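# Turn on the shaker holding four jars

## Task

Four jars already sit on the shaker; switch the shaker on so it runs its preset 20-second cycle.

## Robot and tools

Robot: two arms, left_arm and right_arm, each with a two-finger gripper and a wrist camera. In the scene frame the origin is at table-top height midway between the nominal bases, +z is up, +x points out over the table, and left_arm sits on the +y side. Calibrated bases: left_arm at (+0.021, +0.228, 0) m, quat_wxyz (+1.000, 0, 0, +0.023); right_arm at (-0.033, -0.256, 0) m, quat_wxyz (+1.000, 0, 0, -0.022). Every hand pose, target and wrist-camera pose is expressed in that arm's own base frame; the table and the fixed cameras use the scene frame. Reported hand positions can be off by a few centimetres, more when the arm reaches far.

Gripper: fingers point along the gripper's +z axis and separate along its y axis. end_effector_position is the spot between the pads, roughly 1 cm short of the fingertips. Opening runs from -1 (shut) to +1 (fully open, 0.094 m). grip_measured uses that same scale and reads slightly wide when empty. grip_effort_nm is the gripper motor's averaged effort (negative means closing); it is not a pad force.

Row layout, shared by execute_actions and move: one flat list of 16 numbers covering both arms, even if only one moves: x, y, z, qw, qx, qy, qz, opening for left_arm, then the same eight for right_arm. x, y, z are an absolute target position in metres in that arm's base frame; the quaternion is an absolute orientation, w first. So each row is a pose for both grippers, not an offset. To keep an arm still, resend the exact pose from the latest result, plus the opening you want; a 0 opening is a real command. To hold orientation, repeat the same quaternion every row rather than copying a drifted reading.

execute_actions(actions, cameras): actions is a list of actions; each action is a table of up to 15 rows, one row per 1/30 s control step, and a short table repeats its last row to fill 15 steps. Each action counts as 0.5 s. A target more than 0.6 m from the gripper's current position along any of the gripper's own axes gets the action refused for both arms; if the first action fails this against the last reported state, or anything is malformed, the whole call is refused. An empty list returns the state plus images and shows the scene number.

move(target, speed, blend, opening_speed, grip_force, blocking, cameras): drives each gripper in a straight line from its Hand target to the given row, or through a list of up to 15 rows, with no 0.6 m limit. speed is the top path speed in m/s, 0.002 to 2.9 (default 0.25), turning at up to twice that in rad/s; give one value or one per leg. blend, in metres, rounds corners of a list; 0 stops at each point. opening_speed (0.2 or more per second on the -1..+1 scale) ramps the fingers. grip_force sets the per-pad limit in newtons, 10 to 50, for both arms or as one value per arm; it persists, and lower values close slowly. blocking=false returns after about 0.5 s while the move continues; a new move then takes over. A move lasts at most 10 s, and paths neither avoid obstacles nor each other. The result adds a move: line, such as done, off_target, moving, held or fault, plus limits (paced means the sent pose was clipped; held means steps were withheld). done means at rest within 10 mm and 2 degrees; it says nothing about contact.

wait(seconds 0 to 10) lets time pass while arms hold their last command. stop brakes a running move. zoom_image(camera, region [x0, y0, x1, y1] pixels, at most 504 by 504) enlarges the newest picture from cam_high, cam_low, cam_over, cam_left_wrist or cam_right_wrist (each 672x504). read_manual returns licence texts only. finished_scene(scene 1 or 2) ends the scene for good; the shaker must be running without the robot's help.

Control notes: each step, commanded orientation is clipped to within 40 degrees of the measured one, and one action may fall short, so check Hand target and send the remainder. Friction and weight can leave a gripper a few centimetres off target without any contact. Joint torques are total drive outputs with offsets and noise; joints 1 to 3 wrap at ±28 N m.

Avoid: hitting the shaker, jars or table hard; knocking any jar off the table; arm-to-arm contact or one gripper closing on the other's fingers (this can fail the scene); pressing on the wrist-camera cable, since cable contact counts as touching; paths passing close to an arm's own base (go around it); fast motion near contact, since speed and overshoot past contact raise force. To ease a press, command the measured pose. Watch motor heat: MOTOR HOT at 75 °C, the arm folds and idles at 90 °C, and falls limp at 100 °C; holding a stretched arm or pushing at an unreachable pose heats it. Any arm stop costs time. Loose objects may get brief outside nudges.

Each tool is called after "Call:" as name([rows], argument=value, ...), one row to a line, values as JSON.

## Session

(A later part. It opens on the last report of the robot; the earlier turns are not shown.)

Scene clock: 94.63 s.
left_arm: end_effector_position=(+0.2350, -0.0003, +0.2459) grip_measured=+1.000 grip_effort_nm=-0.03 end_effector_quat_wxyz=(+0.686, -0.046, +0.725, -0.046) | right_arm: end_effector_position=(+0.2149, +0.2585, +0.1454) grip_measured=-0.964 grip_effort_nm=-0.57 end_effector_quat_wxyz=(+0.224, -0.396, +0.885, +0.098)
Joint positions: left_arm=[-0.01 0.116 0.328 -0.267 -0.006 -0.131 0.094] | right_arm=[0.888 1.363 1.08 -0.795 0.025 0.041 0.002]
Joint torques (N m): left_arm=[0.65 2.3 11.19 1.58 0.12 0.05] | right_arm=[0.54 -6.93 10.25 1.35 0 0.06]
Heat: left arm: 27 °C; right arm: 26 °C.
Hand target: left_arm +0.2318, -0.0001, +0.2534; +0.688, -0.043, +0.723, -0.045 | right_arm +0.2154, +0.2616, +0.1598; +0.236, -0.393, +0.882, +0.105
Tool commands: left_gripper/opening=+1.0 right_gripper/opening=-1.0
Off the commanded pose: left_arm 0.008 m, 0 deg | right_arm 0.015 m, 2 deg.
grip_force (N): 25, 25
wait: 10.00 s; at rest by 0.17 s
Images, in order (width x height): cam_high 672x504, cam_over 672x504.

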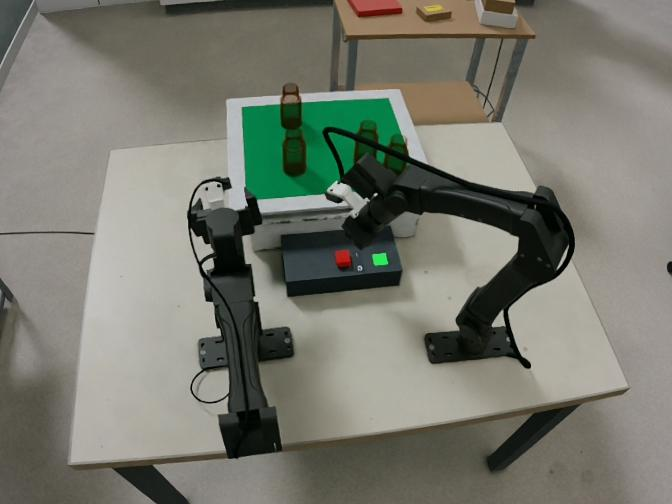

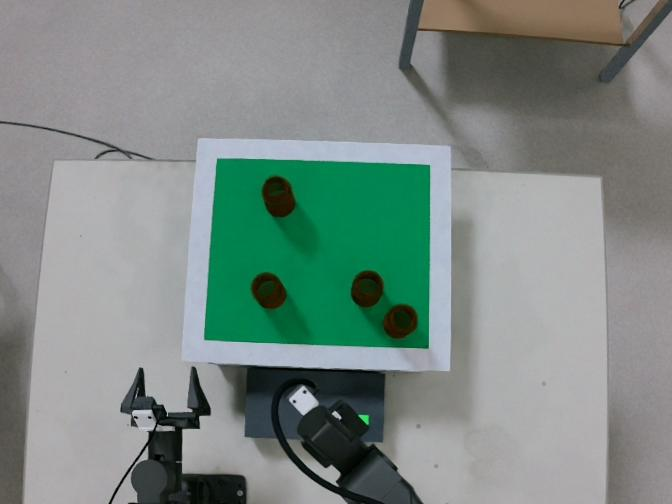

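Call:
wait(seconds=2, cameras=["cam_high","cam_over"])

Call:
wait(seconds=1, cameras=["cam_high","cam_over"])

Scene clock: 96.97 s.
left_arm: end_effector_position=(+0.2350, -0.0003, +0.2459) grip_measured=+1.000 grip_effort_nm=-0.03 end_effector_quat_wxyz=(+0.686, -0.046, +0.725, -0.046) | right_arm: end_effector_position=(+0.2149, +0.2585, +0.1454) grip_measured=-0.964 grip_effort_nm=-0.57 end_effector_quat_wxyz=(+0.224, -0.396, +0.885, +0.098)
Joint positions: left_arm=[-0.01 0.116 0.328 -0.267 -0.006 -0.131 0.094] | right_arm=[0.888 1.363 1.08 -0.795 0.025 0.041 0.002]
Joint torques (N m): left_arm=[0.65 2.36 11.08 1.56 0.14 0.08] | right_arm=[0.55 -6.93 10.25 1.35 0 0.06]
Heat: left arm: 27 °C; right arm: 26 °C.
Hand target: left_arm +0.2318, -0.0001, +0.2534; +0.688, -0.043, +0.723, -0.045 | right_arm +0.2154, +0.2616, +0.1598; +0.236, -0.393, +0.882, +0.105
Tool commands: left_gripper/opening=+1.0 right_gripper/opening=-1.0
Off the commanded pose: left_arm 0.008 m, 0 deg | right_arm 0.015 m, 2 deg.
grip_force (N): 25, 25
wait: 2.00 s; at rest from the start
Images, in order (width x height): cam_high 672x504, cam_over 672x504.

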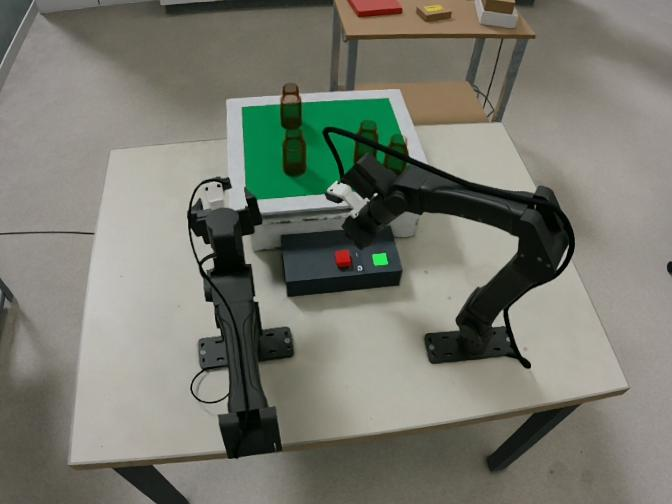

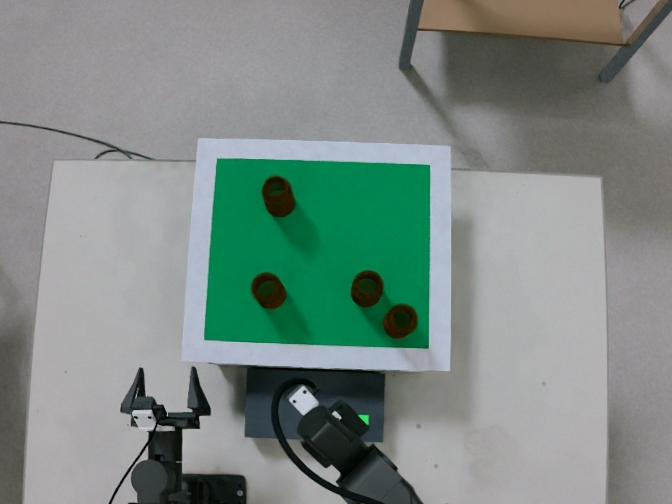

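Scene clock: 97.97 s.
left_arm: end_effector_position=(+0.2350, -0.0003, +0.2459) grip_measured=+1.000 grip_effort_nm=-0.03 end_effector_quat_wxyz=(+0.686, -0.046, +0.725, -0.046) | right_arm: end_effector_position=(+0.2149, +0.2585, +0.1454) grip_measured=-0.964 grip_effort_nm=-0.57 end_effector_quat_wxyz=(+0.224, -0.396, +0.885, +0.098)
Joint positions: left_arm=[-0.01 0.116 0.328 -0.267 -0.006 -0.131 0.094] | right_arm=[0.888 1.363 1.08 -0.795 0.025 0.041 0.002]
Joint torques (N m): left_arm=[0.77 2.26 11.23 1.56 0.11 0.08] | right_arm=[0.54 -6.93 10.25 1.35 0 0.06]
Heat: left arm: 27 °C; right arm: 26 °C.
Hand target: left_arm +0.2318, -0.0001, +0.2534; +0.688, -0.043, +0.723, -0.045 | right_arm +0.2154, +0.2616, +0.1598; +0.236, -0.393, +0.882, +0.105
Tool commands: left_gripper/opening=+1.0 right_gripper/opening=-1.0
Off the commanded pose: left_arm 0.008 m, 0 deg | right_arm 0.015 m, 2 deg.
grip_force (N): 25, 25
wait: 1.00 s; at rest by 0.17 s
Images, in order (width x height): cam_high 672x504, cam_over 672x504.

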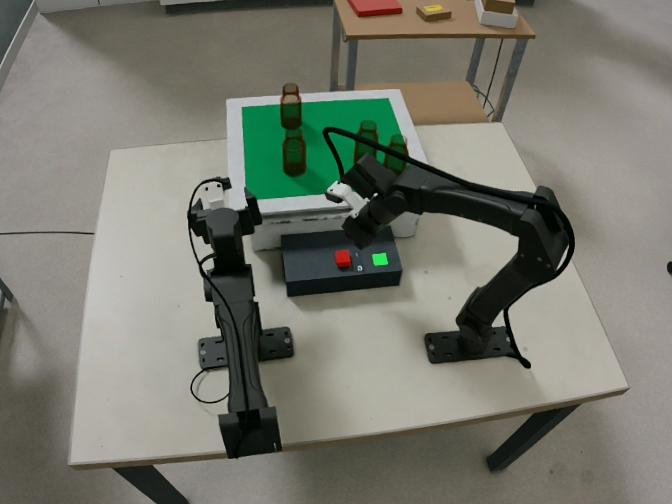

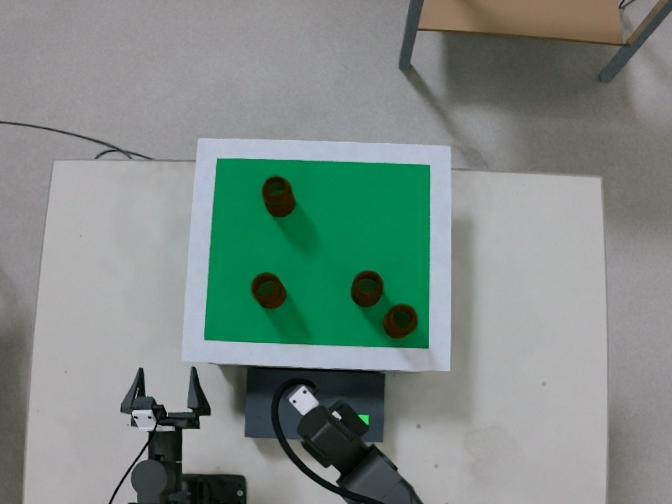

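Call:
finished_scene(scene=1)

The scene is finished: the task was done.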